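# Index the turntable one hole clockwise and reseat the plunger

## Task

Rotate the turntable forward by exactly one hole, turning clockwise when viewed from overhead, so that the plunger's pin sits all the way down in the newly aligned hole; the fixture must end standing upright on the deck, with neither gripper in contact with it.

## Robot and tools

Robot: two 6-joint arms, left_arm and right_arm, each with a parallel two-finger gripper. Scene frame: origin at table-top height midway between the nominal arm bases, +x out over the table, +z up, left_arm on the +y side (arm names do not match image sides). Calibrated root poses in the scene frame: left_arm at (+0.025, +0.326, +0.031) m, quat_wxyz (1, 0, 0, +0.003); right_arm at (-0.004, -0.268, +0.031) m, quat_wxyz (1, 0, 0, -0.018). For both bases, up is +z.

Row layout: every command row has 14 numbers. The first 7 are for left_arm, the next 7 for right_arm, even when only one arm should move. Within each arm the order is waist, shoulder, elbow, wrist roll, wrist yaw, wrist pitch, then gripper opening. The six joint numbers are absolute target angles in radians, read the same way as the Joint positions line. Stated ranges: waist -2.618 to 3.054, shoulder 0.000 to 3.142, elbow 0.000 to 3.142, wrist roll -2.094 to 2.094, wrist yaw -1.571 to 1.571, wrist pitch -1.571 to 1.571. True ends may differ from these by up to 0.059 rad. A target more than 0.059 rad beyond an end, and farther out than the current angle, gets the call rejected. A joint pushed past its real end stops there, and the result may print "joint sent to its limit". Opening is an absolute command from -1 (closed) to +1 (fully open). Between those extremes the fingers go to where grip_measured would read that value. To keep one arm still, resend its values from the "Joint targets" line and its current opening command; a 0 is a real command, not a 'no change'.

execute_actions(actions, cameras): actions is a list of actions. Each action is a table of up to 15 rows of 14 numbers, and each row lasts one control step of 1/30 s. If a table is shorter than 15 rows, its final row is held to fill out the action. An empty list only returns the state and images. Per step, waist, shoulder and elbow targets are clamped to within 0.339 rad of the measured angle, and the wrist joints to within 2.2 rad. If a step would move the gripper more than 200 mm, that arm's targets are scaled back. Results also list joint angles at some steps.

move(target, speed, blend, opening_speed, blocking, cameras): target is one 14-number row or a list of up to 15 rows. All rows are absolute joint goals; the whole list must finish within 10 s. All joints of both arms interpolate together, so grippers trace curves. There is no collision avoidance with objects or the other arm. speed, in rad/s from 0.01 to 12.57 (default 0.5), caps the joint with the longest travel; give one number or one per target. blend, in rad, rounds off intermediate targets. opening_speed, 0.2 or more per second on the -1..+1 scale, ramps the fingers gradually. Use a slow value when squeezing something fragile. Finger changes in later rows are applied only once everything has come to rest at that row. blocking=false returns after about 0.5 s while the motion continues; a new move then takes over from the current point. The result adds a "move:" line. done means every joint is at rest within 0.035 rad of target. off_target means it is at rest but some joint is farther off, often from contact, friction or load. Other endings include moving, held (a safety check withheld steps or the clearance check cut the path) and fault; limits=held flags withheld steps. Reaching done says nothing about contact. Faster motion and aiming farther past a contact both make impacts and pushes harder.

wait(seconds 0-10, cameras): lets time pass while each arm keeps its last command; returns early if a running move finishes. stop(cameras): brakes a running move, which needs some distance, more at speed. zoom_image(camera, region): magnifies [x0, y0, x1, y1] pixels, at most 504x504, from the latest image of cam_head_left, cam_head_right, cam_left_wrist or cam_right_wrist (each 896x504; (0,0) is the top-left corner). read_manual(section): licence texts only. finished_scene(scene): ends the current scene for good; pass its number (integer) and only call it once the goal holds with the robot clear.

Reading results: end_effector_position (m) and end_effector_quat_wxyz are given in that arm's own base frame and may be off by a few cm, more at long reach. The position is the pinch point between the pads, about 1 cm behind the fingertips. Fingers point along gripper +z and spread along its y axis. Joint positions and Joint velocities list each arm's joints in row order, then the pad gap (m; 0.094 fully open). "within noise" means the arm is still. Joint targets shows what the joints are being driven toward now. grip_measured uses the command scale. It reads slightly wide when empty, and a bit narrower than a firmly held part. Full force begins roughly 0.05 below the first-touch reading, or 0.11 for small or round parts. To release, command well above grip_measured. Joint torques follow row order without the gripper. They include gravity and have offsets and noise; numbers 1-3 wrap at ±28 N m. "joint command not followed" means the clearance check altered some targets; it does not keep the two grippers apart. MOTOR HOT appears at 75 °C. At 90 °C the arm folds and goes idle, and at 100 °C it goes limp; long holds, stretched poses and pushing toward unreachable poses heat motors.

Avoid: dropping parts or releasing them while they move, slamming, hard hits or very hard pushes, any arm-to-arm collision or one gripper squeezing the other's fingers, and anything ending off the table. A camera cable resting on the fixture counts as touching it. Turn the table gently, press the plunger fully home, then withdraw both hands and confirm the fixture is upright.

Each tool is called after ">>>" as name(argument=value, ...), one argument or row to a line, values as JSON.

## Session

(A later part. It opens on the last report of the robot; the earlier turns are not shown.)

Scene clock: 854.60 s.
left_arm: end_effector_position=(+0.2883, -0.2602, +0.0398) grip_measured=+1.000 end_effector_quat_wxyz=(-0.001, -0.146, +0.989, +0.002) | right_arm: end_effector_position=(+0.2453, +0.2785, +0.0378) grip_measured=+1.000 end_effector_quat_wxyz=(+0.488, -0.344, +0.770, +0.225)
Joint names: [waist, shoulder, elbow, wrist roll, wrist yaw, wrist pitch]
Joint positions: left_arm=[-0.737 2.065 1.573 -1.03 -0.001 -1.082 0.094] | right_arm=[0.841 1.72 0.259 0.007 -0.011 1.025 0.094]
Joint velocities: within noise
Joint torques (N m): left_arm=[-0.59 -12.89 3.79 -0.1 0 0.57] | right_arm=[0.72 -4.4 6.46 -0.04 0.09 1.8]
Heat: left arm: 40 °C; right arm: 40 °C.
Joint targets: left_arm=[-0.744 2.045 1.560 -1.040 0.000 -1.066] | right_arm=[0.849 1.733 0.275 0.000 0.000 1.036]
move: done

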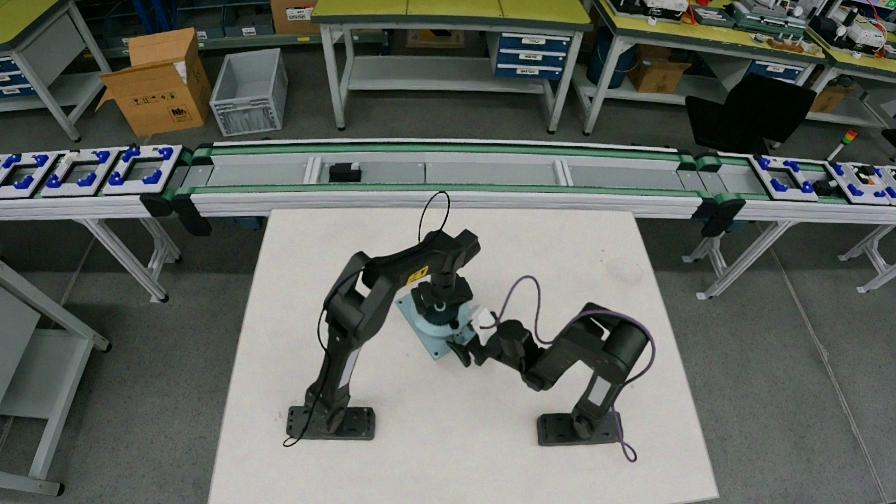

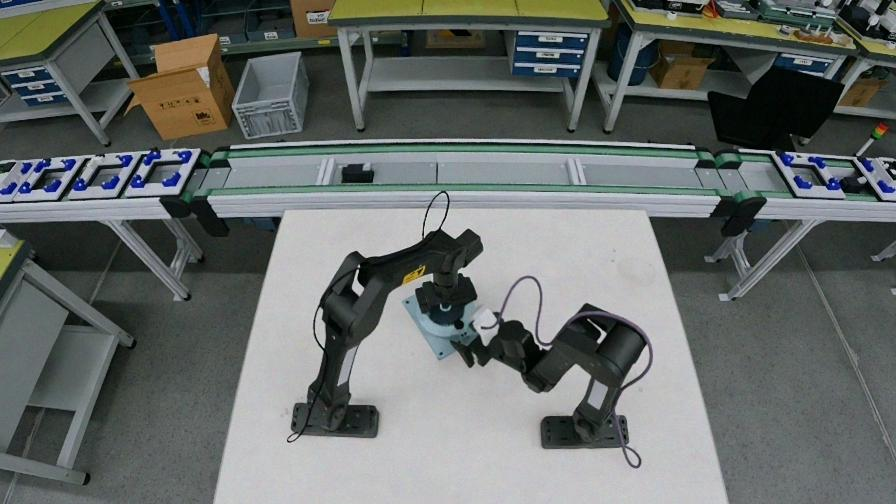

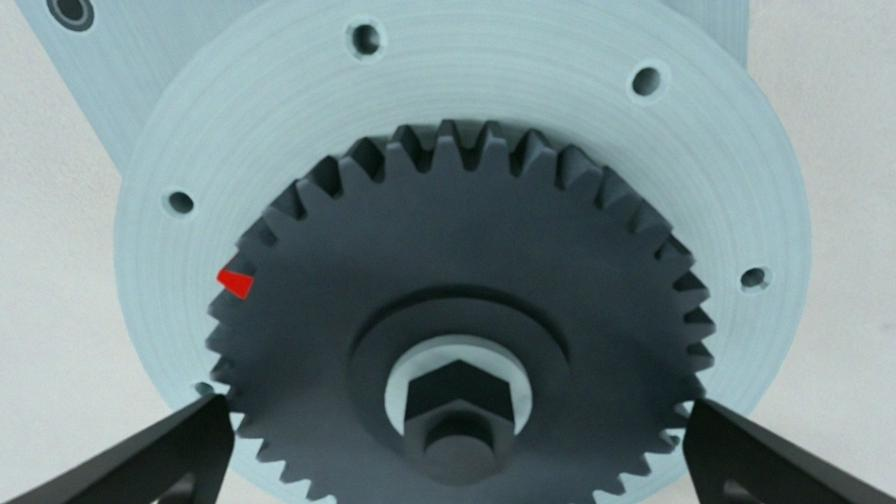

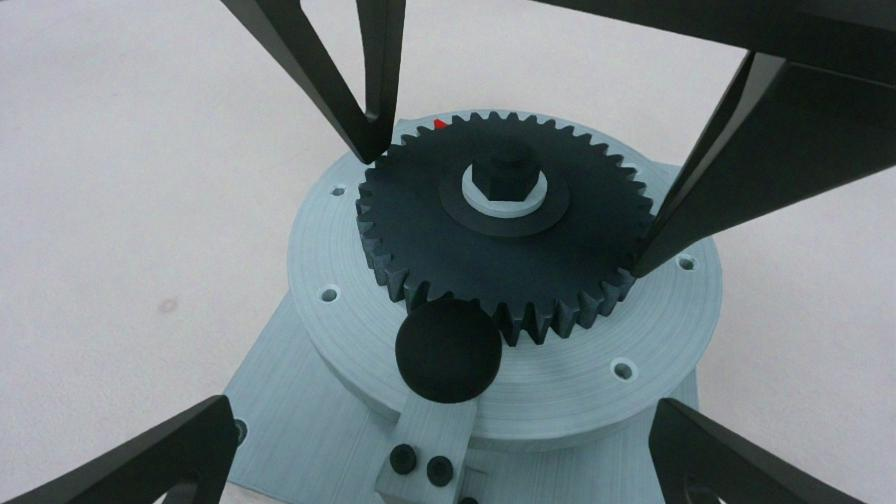

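>>> move(
  target=[-0.717, 2.045, 1.56, -1.04, 0, -1.053, 1.0, 0.849, 1.733, 0.275, 0.0, 0.0, 1.036, 1.0],
  speed=0.1,
  cameras=["cam_left_wrist", "cam_right_wrist"],
)

Scene clock: 1027.13 s.
left_arm: end_effector_position=(+0.2943, -0.2585, +0.0399) grip_measured=+1.000 end_effector_quat_wxyz=(+0.003, -0.153, +0.988, -0.004) | right_arm: end_effector_position=(+0.2454, +0.2785, +0.0379) grip_measured=+1.000 end_effector_quat_wxyz=(+0.488, -0.344, +0.770, +0.225)
Joint names: [waist, shoulder, elbow, wrist roll, wrist yaw, wrist pitch]
Joint positions: left_arm=[-0.724 2.065 1.573 -1.03 -0.001 -1.069 0.094] | right_arm=[0.841 1.72 0.259 0.007 -0.011 1.026 0.094]
Joint velocities: within noise
Joint torques (N m): left_arm=[0.39 -12.96 3.84 -0.1 0 0.61] | right_arm=[0.75 -4.41 6.48 -0.04 0.11 1.8]
Heat: left arm: 42 °C; right arm: 42 °C.
Joint targets: left_arm=[-0.717 2.045 1.560 -1.040 0.000 -1.053] | right_arm=[0.849 1.733 0.275 0.000 0.000 1.036]
move: done
Images, in order (width x height): cam_left_wrist 896x504, cam_right_wrist 896x504.

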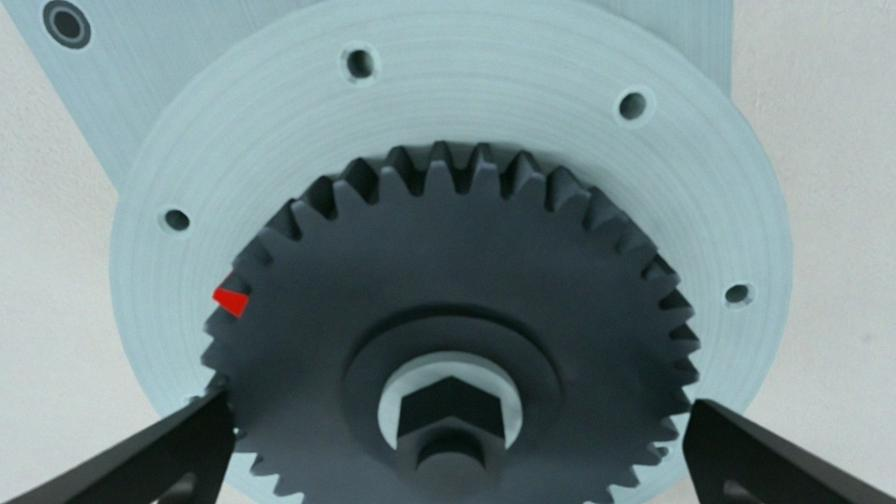

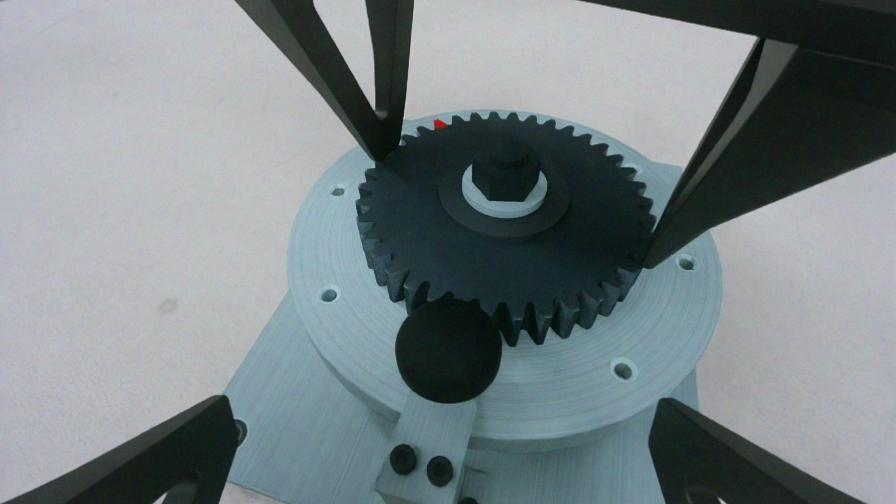

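>>> move(
  target=[-0.717, 2.045, 1.56, -1.04, 0, -1.053, -0.35, 0.849, 1.733, 0.275, 0.0, 0.0, 1.036, 1.0],
  speed=0.1,
  opening_speed=1.0,
  cameras=["cam_left_wrist", "cam_right_wrist"],
)

>>> zoom_image(
  camera="cam_right_wrist",
  region=[430, 60, 600, 230],
)

>>> zoom_image(
  camera="cam_left_wrist",
  region=[340, 320, 580, 504],
)

Scene clock: 1055.93 s.
left_arm: end_effector_position=(+0.2940, -0.2577, +0.0404) grip_measured=-0.348 end_effector_quat_wxyz=(+0.003, -0.154, +0.988, -0.003) | right_arm: end_effector_position=(+0.2454, +0.2785, +0.0379) grip_measured=+1.000 end_effector_quat_wxyz=(+0.488, -0.344, +0.770, +0.225)
Joint names: [waist, shoulder, elbow, wrist roll, wrist yaw, wrist pitch]
Joint positions: left_arm=[-0.722 2.063 1.572 -1.031 -0.001 -1.072 0.031] | right_arm=[0.841 1.72 0.259 0.007 -0.011 1.026 0.094]
Joint velocities: within noise
Joint torques (N m): left_arm=[0.43 -12.72 3.89 -0.09 0.01 0.65] | right_arm=[0.69 -4.33 6.48 -0.06 0.1 1.79]
Heat: left arm: 42 °C; right arm: 42 °C.
Joint targets: left_arm=[-0.717 2.045 1.560 -1.040 0.000 -1.053] | right_arm=[0.849 1.733 0.275 0.000 0.000 1.036]
move: done
Images, in order (width x height): cam_left_wrist 896x504, cam_right_wrist 896x504.

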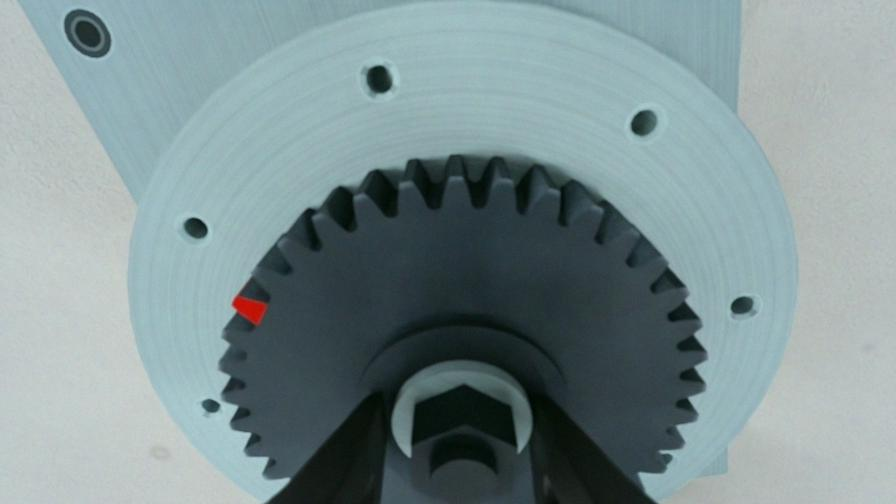

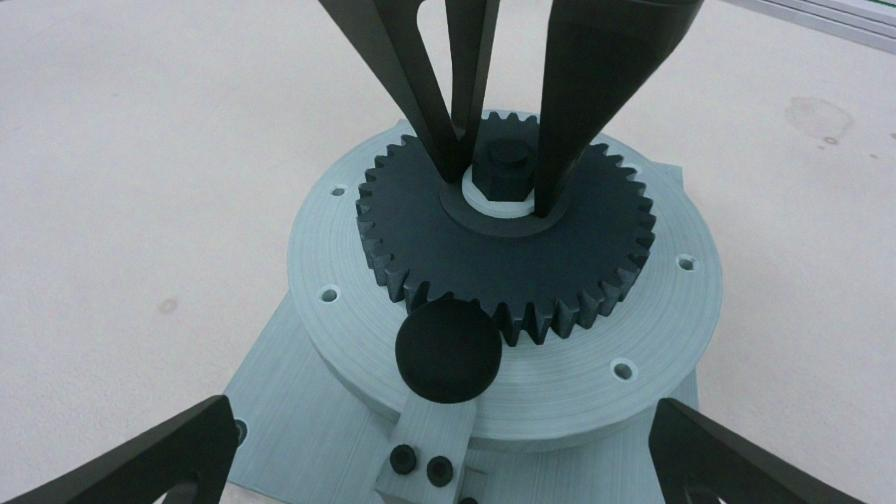

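Scaled by 2.965 from the camera's 896x504 image, which has a finer 1280x720 frame.

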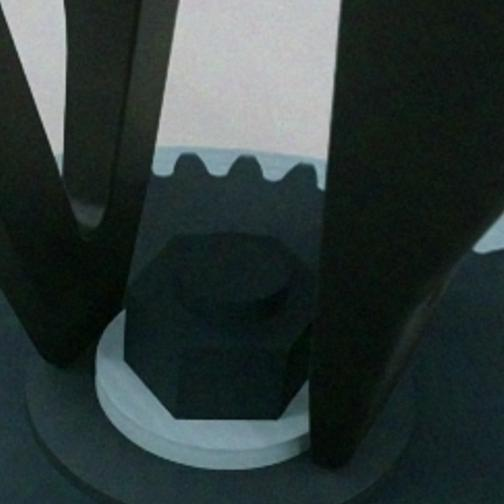

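Scaled by 2.100 from the camera's 896x504 image, which has a finer 1280x720 frame.

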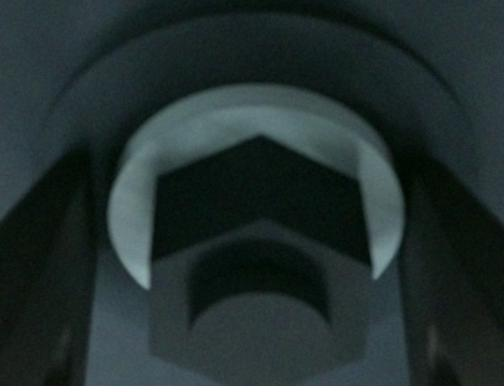

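>>> move(
  target=[-0.717, 2.045, 1.56, -1.04, 0, -1.053, -0.72, 0.849, 1.733, 0.275, 0.0, 0.0, 1.036, 1.0],
  speed=0.1,
  opening_speed=0.25,
  cameras=["cam_left_wrist", "cam_right_wrist"],
)

>>> zoom_image(
  camera="cam_right_wrist",
  region=[430, 60, 600, 230],
)

Scene clock: 1141.87 s.
left_arm: end_effector_position=(+0.2943, -0.2579, +0.0404) grip_measured=-0.474 end_effector_quat_wxyz=(+0.003, -0.154, +0.988, -0.004) | right_arm: end_effector_position=(+0.2454, +0.2785, +0.0379) grip_measured=+1.000 end_effector_quat_wxyz=(+0.488, -0.344, +0.770, +0.225)
Joint names: [waist, shoulder, elbow, wrist roll, wrist yaw, wrist pitch]
Joint positions: left_arm=[-0.722 2.063 1.572 -1.031 -0.001 -1.07 0.025] | right_arm=[0.841 1.72 0.259 0.007 -0.011 1.026 0.094]
Joint velocities: within noise
Joint torques (N m): left_arm=[0.43 -12.72 3.93 -0.1 0 0.63] | right_arm=[0.7 -4.4 6.5 -0.05 0.11 1.79]
Heat: left arm: 46 °C; right arm: 42 °C.
Joint targets: left_arm=[-0.717 2.045 1.560 -1.040 0.000 -1.053] | right_arm=[0.849 1.733 0.275 0.000 0.000 1.036]
move: done
Images, in order (width x height): cam_left_wrist 896x504, cam_right_wrist 896x504.

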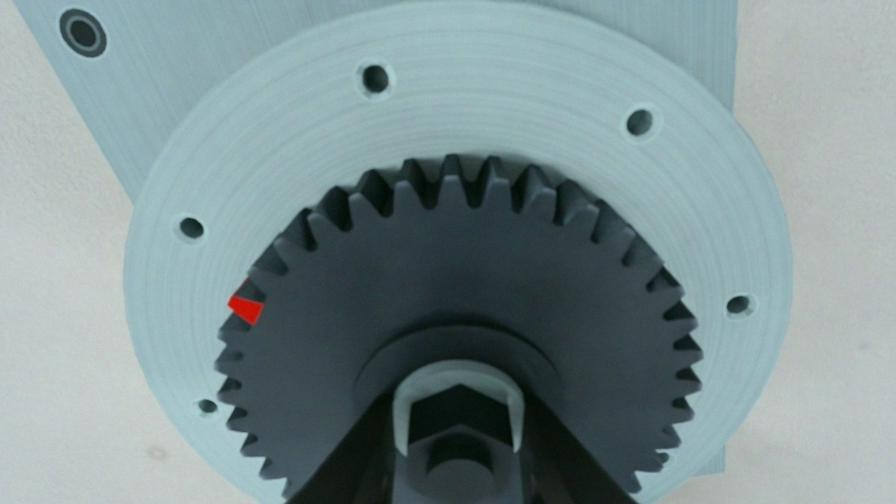

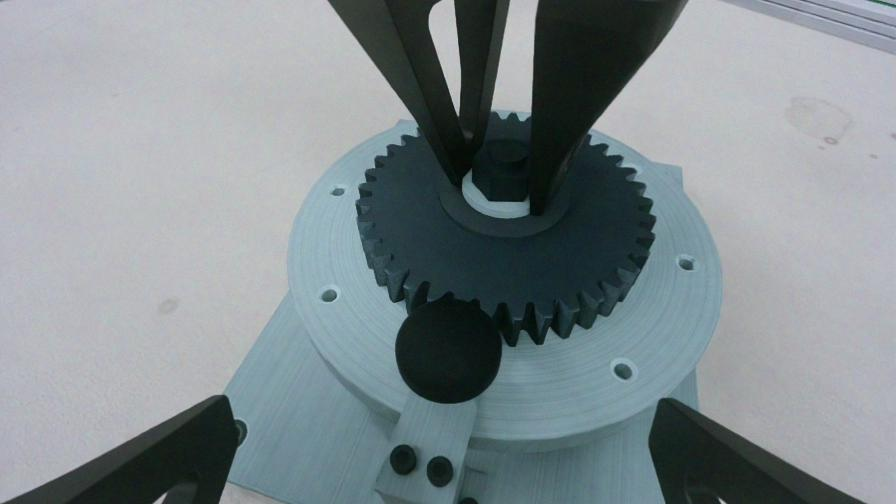

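Scaled by 2.965 from the camera's 896x504 image, which has a finer 1280x720 frame.

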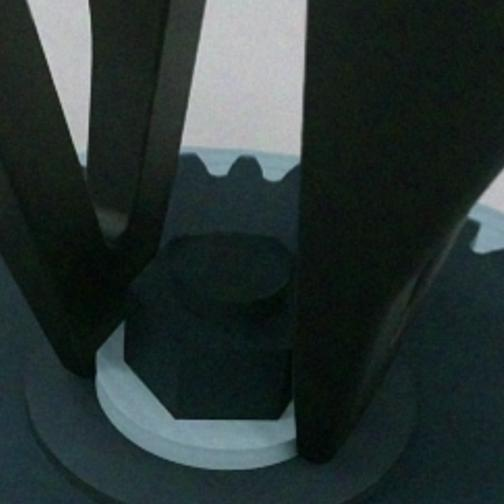

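>>> zoom_image(
  camera="cam_left_wrist",
  region=[370, 340, 550, 504],
)

Scaled by 2.800 from the camera's 896x504 image, which has a finer 1280x720 frame.

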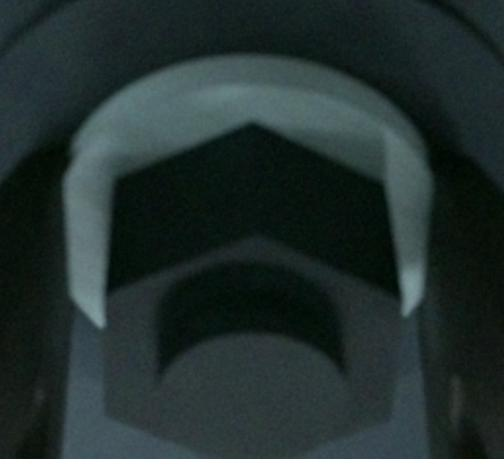

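>>> move(
  target=[
    [-0.717, 2.05, 1.56, -1.04, 0, -1.053, -0.3, 0.849, 1.733, 0.275, 0.0, 0.0, 1.036, 1.0],
    [-0.710, 2.05, 1.6126, -1.04, 0, -1.107, -0.3, 0.849, 1.733, 0.275, 0.0, 0.0, 1.036, 1.0],
  ],
  speed=0.15,
  cameras=["cam_left_wrist", "cam_right_wrist"],
)

>>> zoom_image(
  camera="cam_right_wrist",
  region=[430, 60, 600, 230],
)

>>> zoom_image(
  camera="cam_left_wrist",
  region=[360, 320, 560, 504],
)

Scene clock: 1199.10 s.
left_arm: end_effector_position=(+0.2956, -0.2561, +0.0437) grip_measured=-0.302 end_effector_quat_wxyz=(+0.002, -0.157, +0.988, -0.002) | right_arm: end_effector_position=(+0.2454, +0.2785, +0.0379) grip_measured=+1.000 end_effector_quat_wxyz=(+0.488, -0.344, +0.770, +0.225)
Joint names: [waist, shoulder, elbow, wrist roll, wrist yaw, wrist pitch]
Joint positions: left_arm=[-0.716 2.063 1.586 -1.031 0.001 -1.088 0.033] | right_arm=[0.841 1.72 0.259 0.007 -0.011 1.026 0.094]
Joint velocities: within noise
Joint torques (N m): left_arm=[0.49 -12.26 6.94 -0.09 -0.01 0.22] | right_arm=[0.7 -4.34 6.45 -0.06 0.09 1.79]
Heat: left arm: 46 °C; right arm: 42 °C.
Joint targets: left_arm=[-0.710 2.050 1.612 -1.040 0.000 -1.107] | right_arm=[0.849 1.733 0.275 0.000 0.000 1.036]
move: done
Images, in order (width x height): cam_left_wrist 896x504, cam_right_wrist 896x504.

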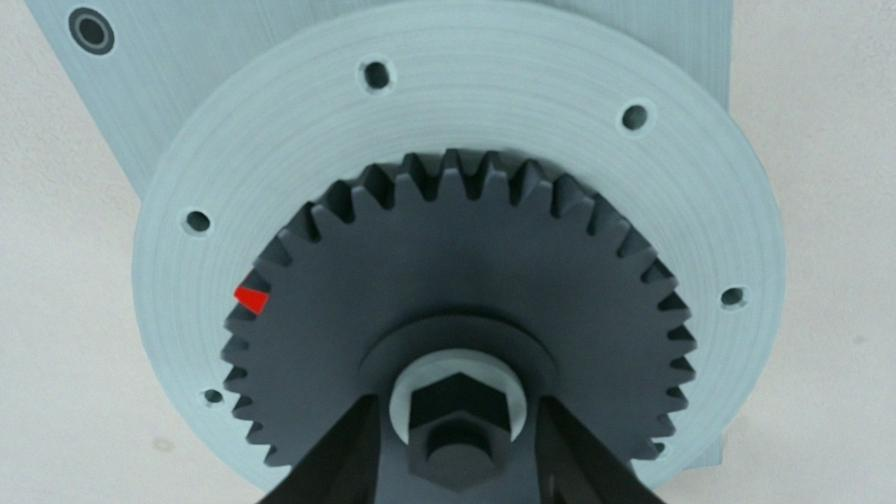

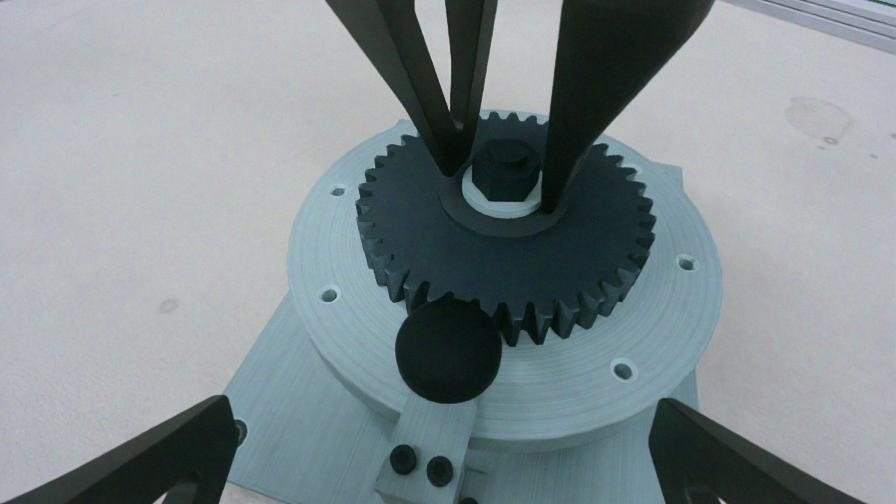

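Scaled by 2.965 from the camera's 896x504 image, which has a finer 1280x720 frame.

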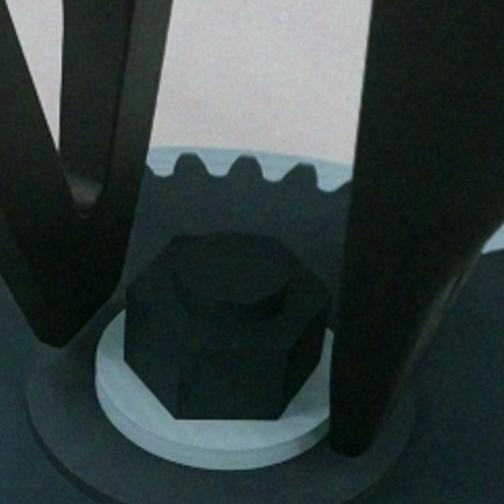

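Scaled by 2.520 from the camera's 896x504 image, which has a finer 1280x720 frame.

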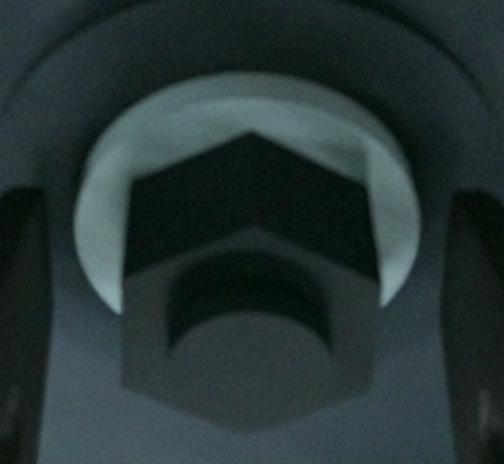

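>>> move(
  target=[-0.710, 2.05, 1.631, -1.04, 0, -1.130, -0.3, 0.849, 1.733, 0.275, 0.0, 0.0, 1.036, 1.0],
  speed=0.15,
  cameras=["cam_left_wrist", "cam_right_wrist"],
)

>>> zoom_image(
  camera="cam_right_wrist",
  region=[430, 60, 600, 230],
)

Scene clock: 1223.73 s.
left_arm: end_effector_position=(+0.2954, -0.2560, +0.0481) grip_measured=-0.302 end_effector_quat_wxyz=(+0.000, -0.157, +0.988, -0.001) | right_arm: end_effector_position=(+0.2454, +0.2785, +0.0379) grip_measured=+1.000 end_effector_quat_wxyz=(+0.488, -0.344, +0.770, +0.225)
Joint names: [waist, shoulder, elbow, wrist roll, wrist yaw, wrist pitch]
Joint positions: left_arm=[-0.716 2.063 1.604 -1.031 0.001 -1.111 0.033] | right_arm=[0.841 1.72 0.259 0.007 -0.011 1.026 0.094]
Joint velocities: within noise
Joint torques (N m): left_arm=[0.5 -12.26 7.02 -0.08 0 0.18] | right_arm=[0.7 -4.38 6.49 -0.04 0.09 1.79]
Heat: left arm: 46 °C; right arm: 43 °C.
Joint targets: left_arm=[-0.710 2.050 1.631 -1.040 0.000 -1.130] | right_arm=[0.849 1.733 0.275 0.000 0.000 1.036]
move: done
Images, in order (width x height): cam_left_wrist 896x504, cam_right_wrist 896x504.

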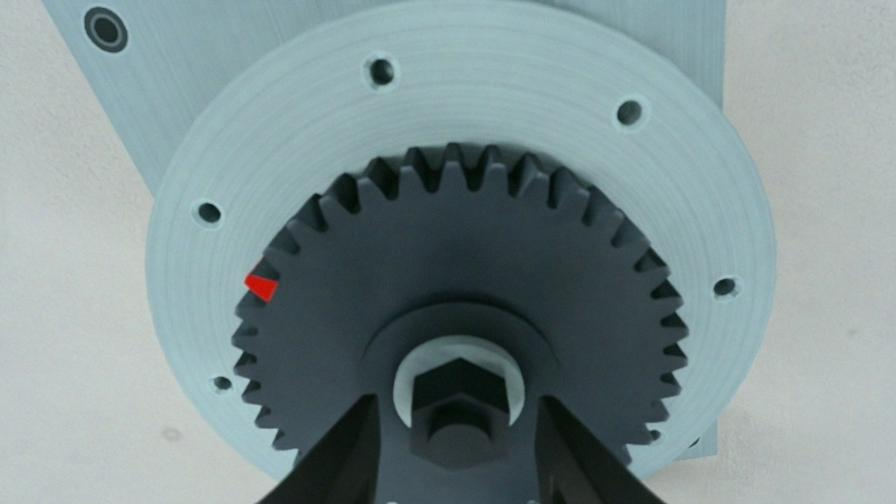

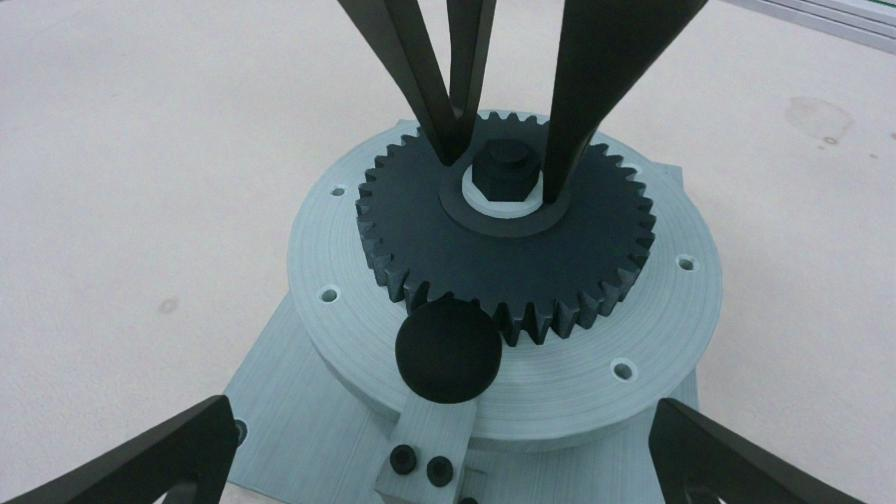

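Scaled by 2.965 from the camera's 896x504 image, which has a finer 1280x720 frame.

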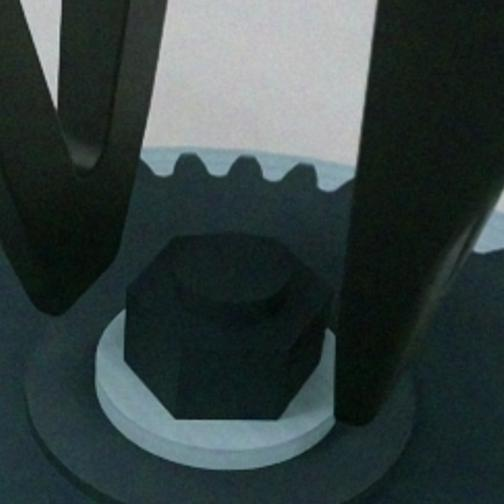

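>>> move(
  target=[-0.710, 2.05, 1.631, -1.04, 0, -1.130, -0.78, 0.849, 1.733, 0.275, 0.0, 0.0, 1.036, 1.0],
  speed=0.15,
  opening_speed=0.25,
  cameras=["cam_left_wrist", "cam_right_wrist"],
)

>>> zoom_image(
  camera="cam_right_wrist",
  region=[430, 60, 600, 230],
)

>>> zoom_image(
  camera="cam_left_wrist",
  region=[360, 320, 560, 504],
)

Scene clock: 1234.77 s.
left_arm: end_effector_position=(+0.2951, -0.2560, +0.0481) grip_measured=-0.634 end_effector_quat_wxyz=(-0.001, -0.157, +0.988, +0.000) | right_arm: end_effector_position=(+0.2454, +0.2785, +0.0379) grip_measured=+1.000 end_effector_quat_wxyz=(+0.488, -0.344, +0.770, +0.225)
Joint names: [waist, shoulder, elbow, wrist roll, wrist yaw, wrist pitch]
Joint positions: left_arm=[-0.716 2.063 1.604 -1.031 0.002 -1.112 0.017] | right_arm=[0.841 1.72 0.259 0.007 -0.011 1.026 0.094]
Joint velocities: within noise
Joint torques (N m): left_arm=[0.53 -12.26 7.02 -0.09 -0.01 0.2] | right_arm=[0.73 -4.36 6.48 -0.05 0.09 1.79]
Heat: left arm: 46 °C; right arm: 43 °C.
Joint targets: left_arm=[-0.710 2.050 1.631 -1.040 0.000 -1.130] | right_arm=[0.849 1.733 0.275 0.000 0.000 1.036]
move: done
Images, in order (width x height): cam_left_wrist 896x504, cam_right_wrist 896x504.

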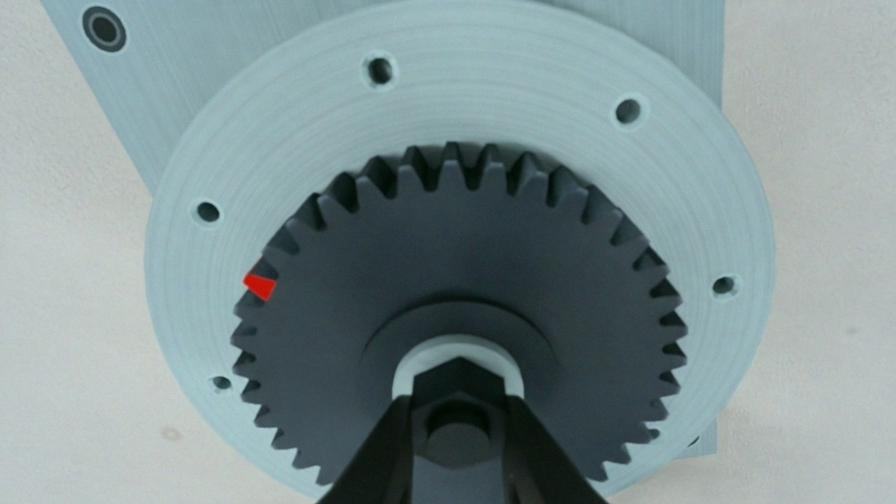

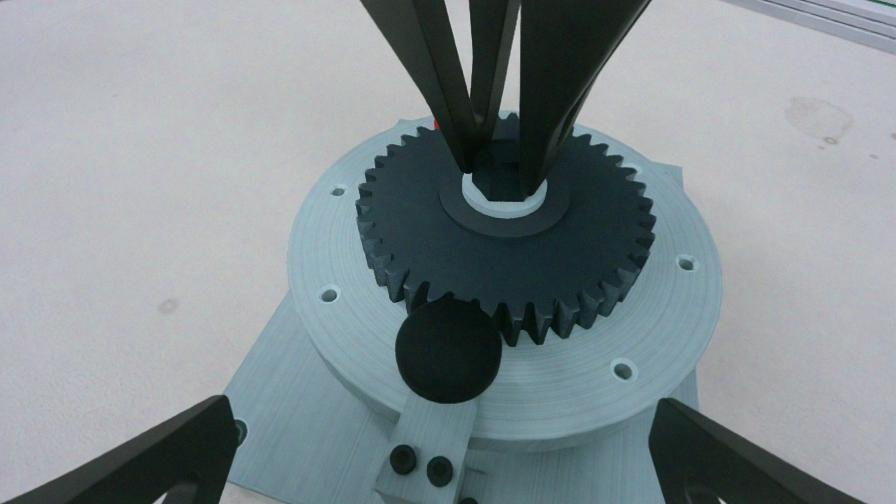

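Scaled by 2.965 from the camera's 896x504 image, which has a finer 1280x720 frame.

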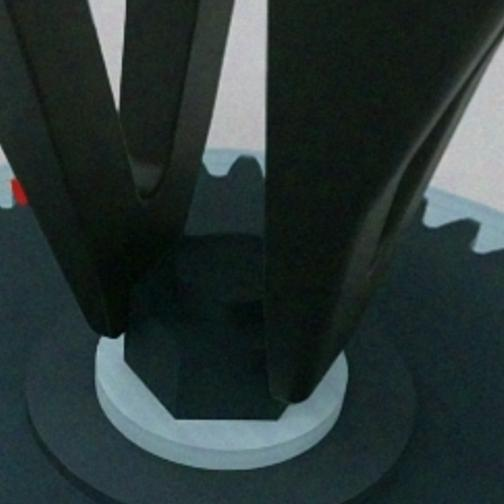

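Scaled by 2.520 from the camera's 896x504 image, which has a finer 1280x720 frame.

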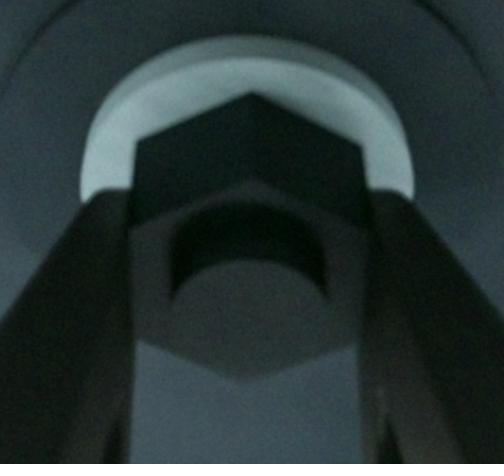

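>>> zoom_image(
  camera="cam_right_wrist",
  region=[200, 270, 700, 504],
)

>>> zoom_image(
  camera="cam_right_wrist",
  region=[350, 260, 550, 460],
)

Scaled by 1.008 from the camera's 896x504 image, which has a finer 1280x720 frame.

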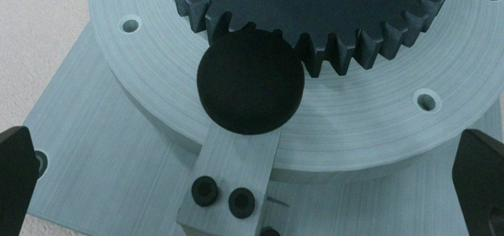

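Scaled by 2.520 from the camera's 896x504 image, which has a finer 1280x720 frame.

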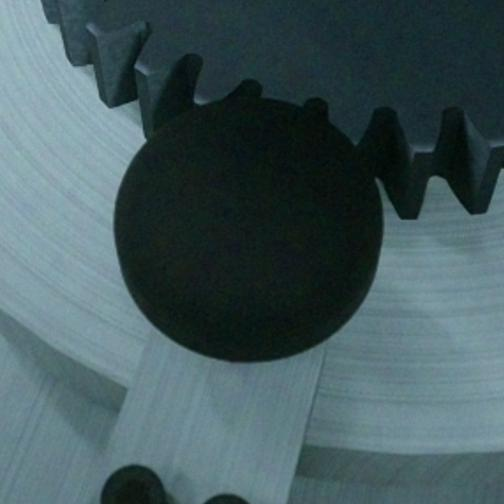

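>>> move(
  target=[-0.710, 2.05, 1.631, -1.04, 0, -1.130, -0.78, 0.830, 1.82, 0.356, 0.0, 0.0, 1.038, 1.0],
  speed=0.2,
)

>>> zoom_image(
  camera="cam_right_wrist",
  region=[200, 270, 700, 504],
)

Scene clock: 1305.53 s.
left_arm: end_effector_position=(+0.2951, -0.2560, +0.0481) grip_measured=-0.634 end_effector_quat_wxyz=(-0.001, -0.157, +0.988, +0.000) | right_arm: end_effector_position=(+0.2596, +0.2944, +0.0335) grip_measured=+1.000 end_effector_quat_wxyz=(+0.488, -0.344, +0.770, +0.225)
Joint names: [waist, shoulder, elbow, wrist roll, wrist yaw, wrist pitch]
Joint positions: left_arm=[-0.716 2.063 1.604 -1.031 0.002 -1.112 0.017] | right_arm=[0.841 1.804 0.341 0.007 -0.011 1.028 0.094]
Joint velocities: within noise
Joint torques (N m): left_arm=[0.53 -12.29 7.02 -0.09 -0.02 0.19] | right_arm=[-1.14 -4.92 6.42 -0.05 0.1 1.79]
Heat: left arm: 46 °C; right arm: 43 °C.
Joint targets: left_arm=[-0.710 2.050 1.631 -1.040 0.000 -1.130] | right_arm=[0.830 1.820 0.356 0.000 0.000 1.038]
move: done

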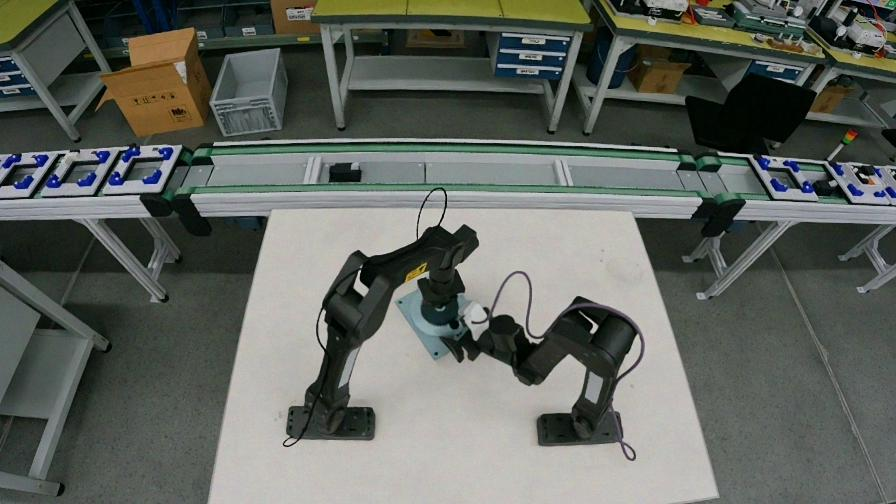

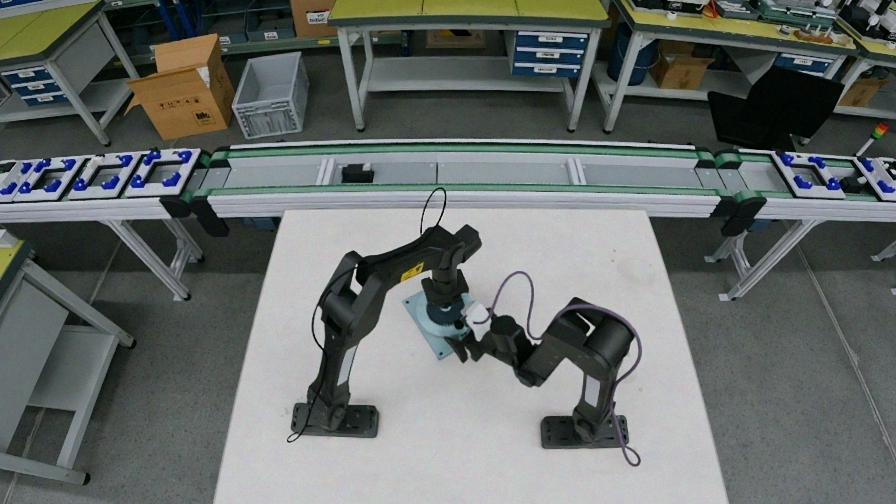

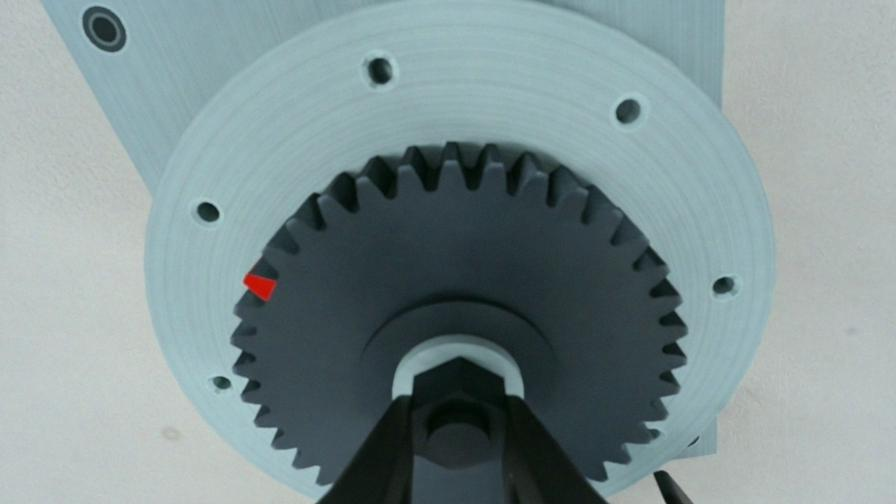

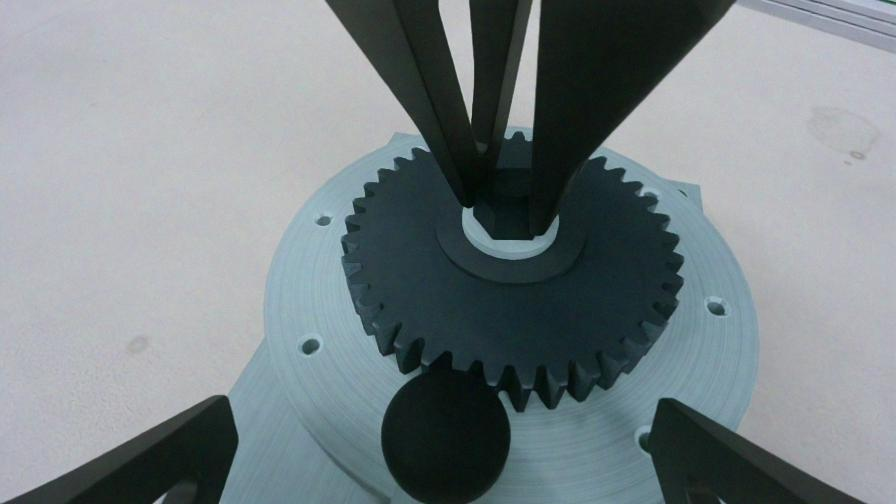

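Scaled by 1.008 from the camera's 896x504 image, which has a finer 1280x720 frame.

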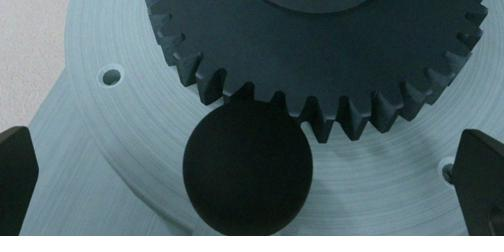

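>>> move(
  target=[-0.710, 2.05, 1.631, -1.04, 0, -1.130, -0.78, 0.830, 1.82, 0.356, 0.0, 0.0, 1.038, -0.68],
  speed=0.2,
  opening_speed=0.4,
)

>>> zoom_image(
  camera="cam_right_wrist",
  region=[300, 300, 600, 504],
)

Scene clock: 1325.30 s.
left_arm: end_effector_position=(+0.2951, -0.2560, +0.0481) grip_measured=-0.634 end_effector_quat_wxyz=(-0.001, -0.157, +0.988, +0.000) | right_arm: end_effector_position=(+0.2596, +0.2944, +0.0336) grip_measured=-0.486 end_effector_quat_wxyz=(+0.489, -0.344, +0.770, +0.225)
Joint names: [waist, shoulder, elbow, wrist roll, wrist yaw, wrist pitch]
Joint positions: left_arm=[-0.716 2.063 1.604 -1.031 0.002 -1.112 0.017] | right_arm=[0.841 1.804 0.341 0.007 -0.01 1.028 0.024]
Joint velocities: within noise
Joint torques (N m): left_arm=[0.49 -12.29 7.04 -0.09 -0.02 0.2] | right_arm=[-1.14 -4.9 6.41 -0.04 0.09 1.78]
Heat: left arm: 46 °C; right arm: 43 °C.
Joint targets: left_arm=[-0.710 2.050 1.631 -1.040 0.000 -1.130] | right_arm=[0.830 1.820 0.356 0.000 0.000 1.038]
move: done

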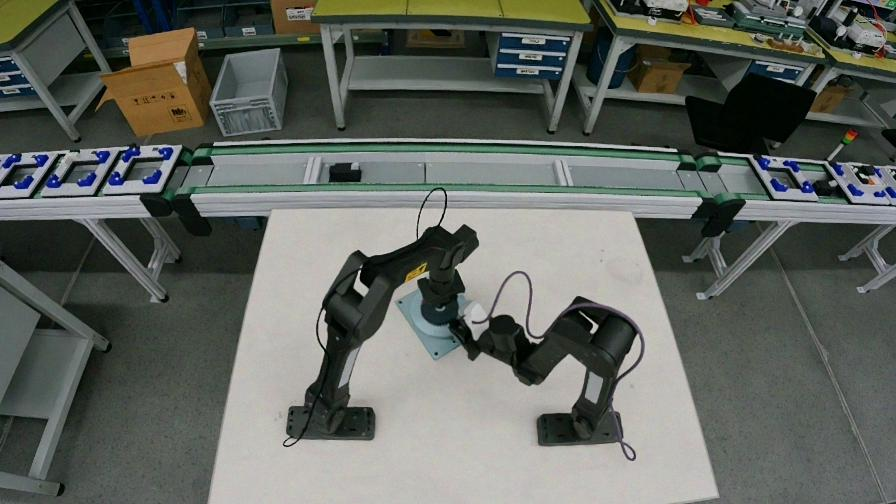

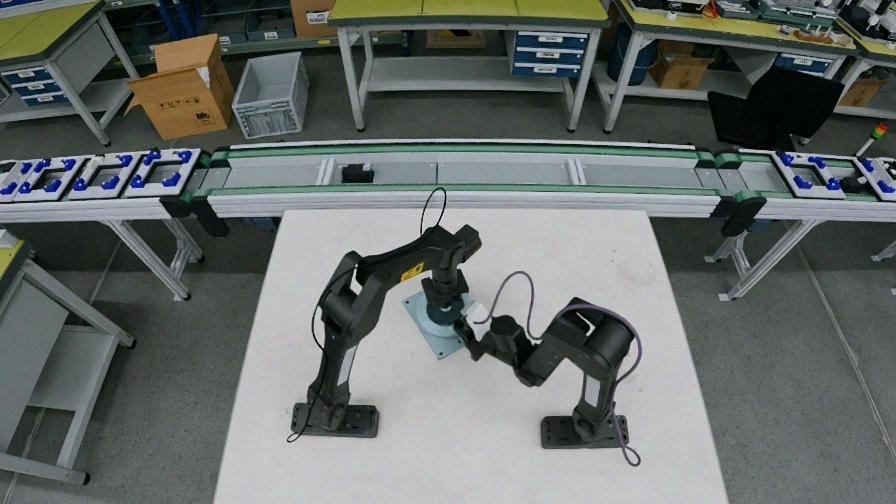

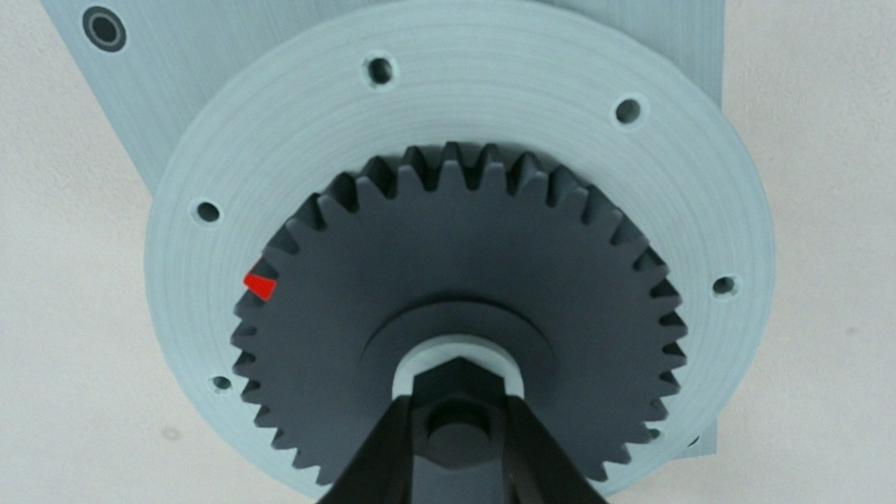

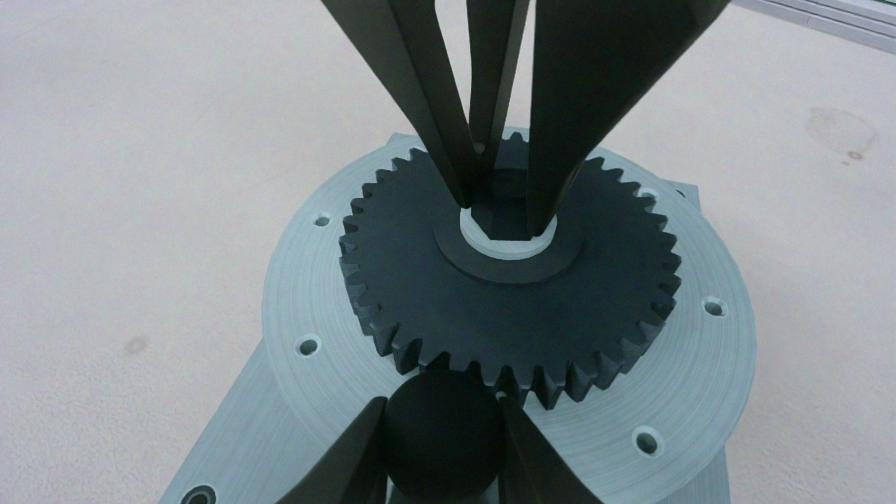

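Scaled by 1.680 from the camera's 896x504 image, which has a finer 1280x720 frame.

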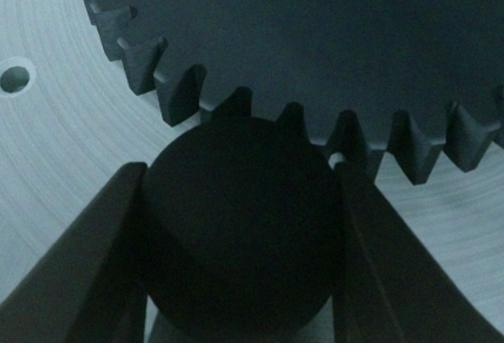

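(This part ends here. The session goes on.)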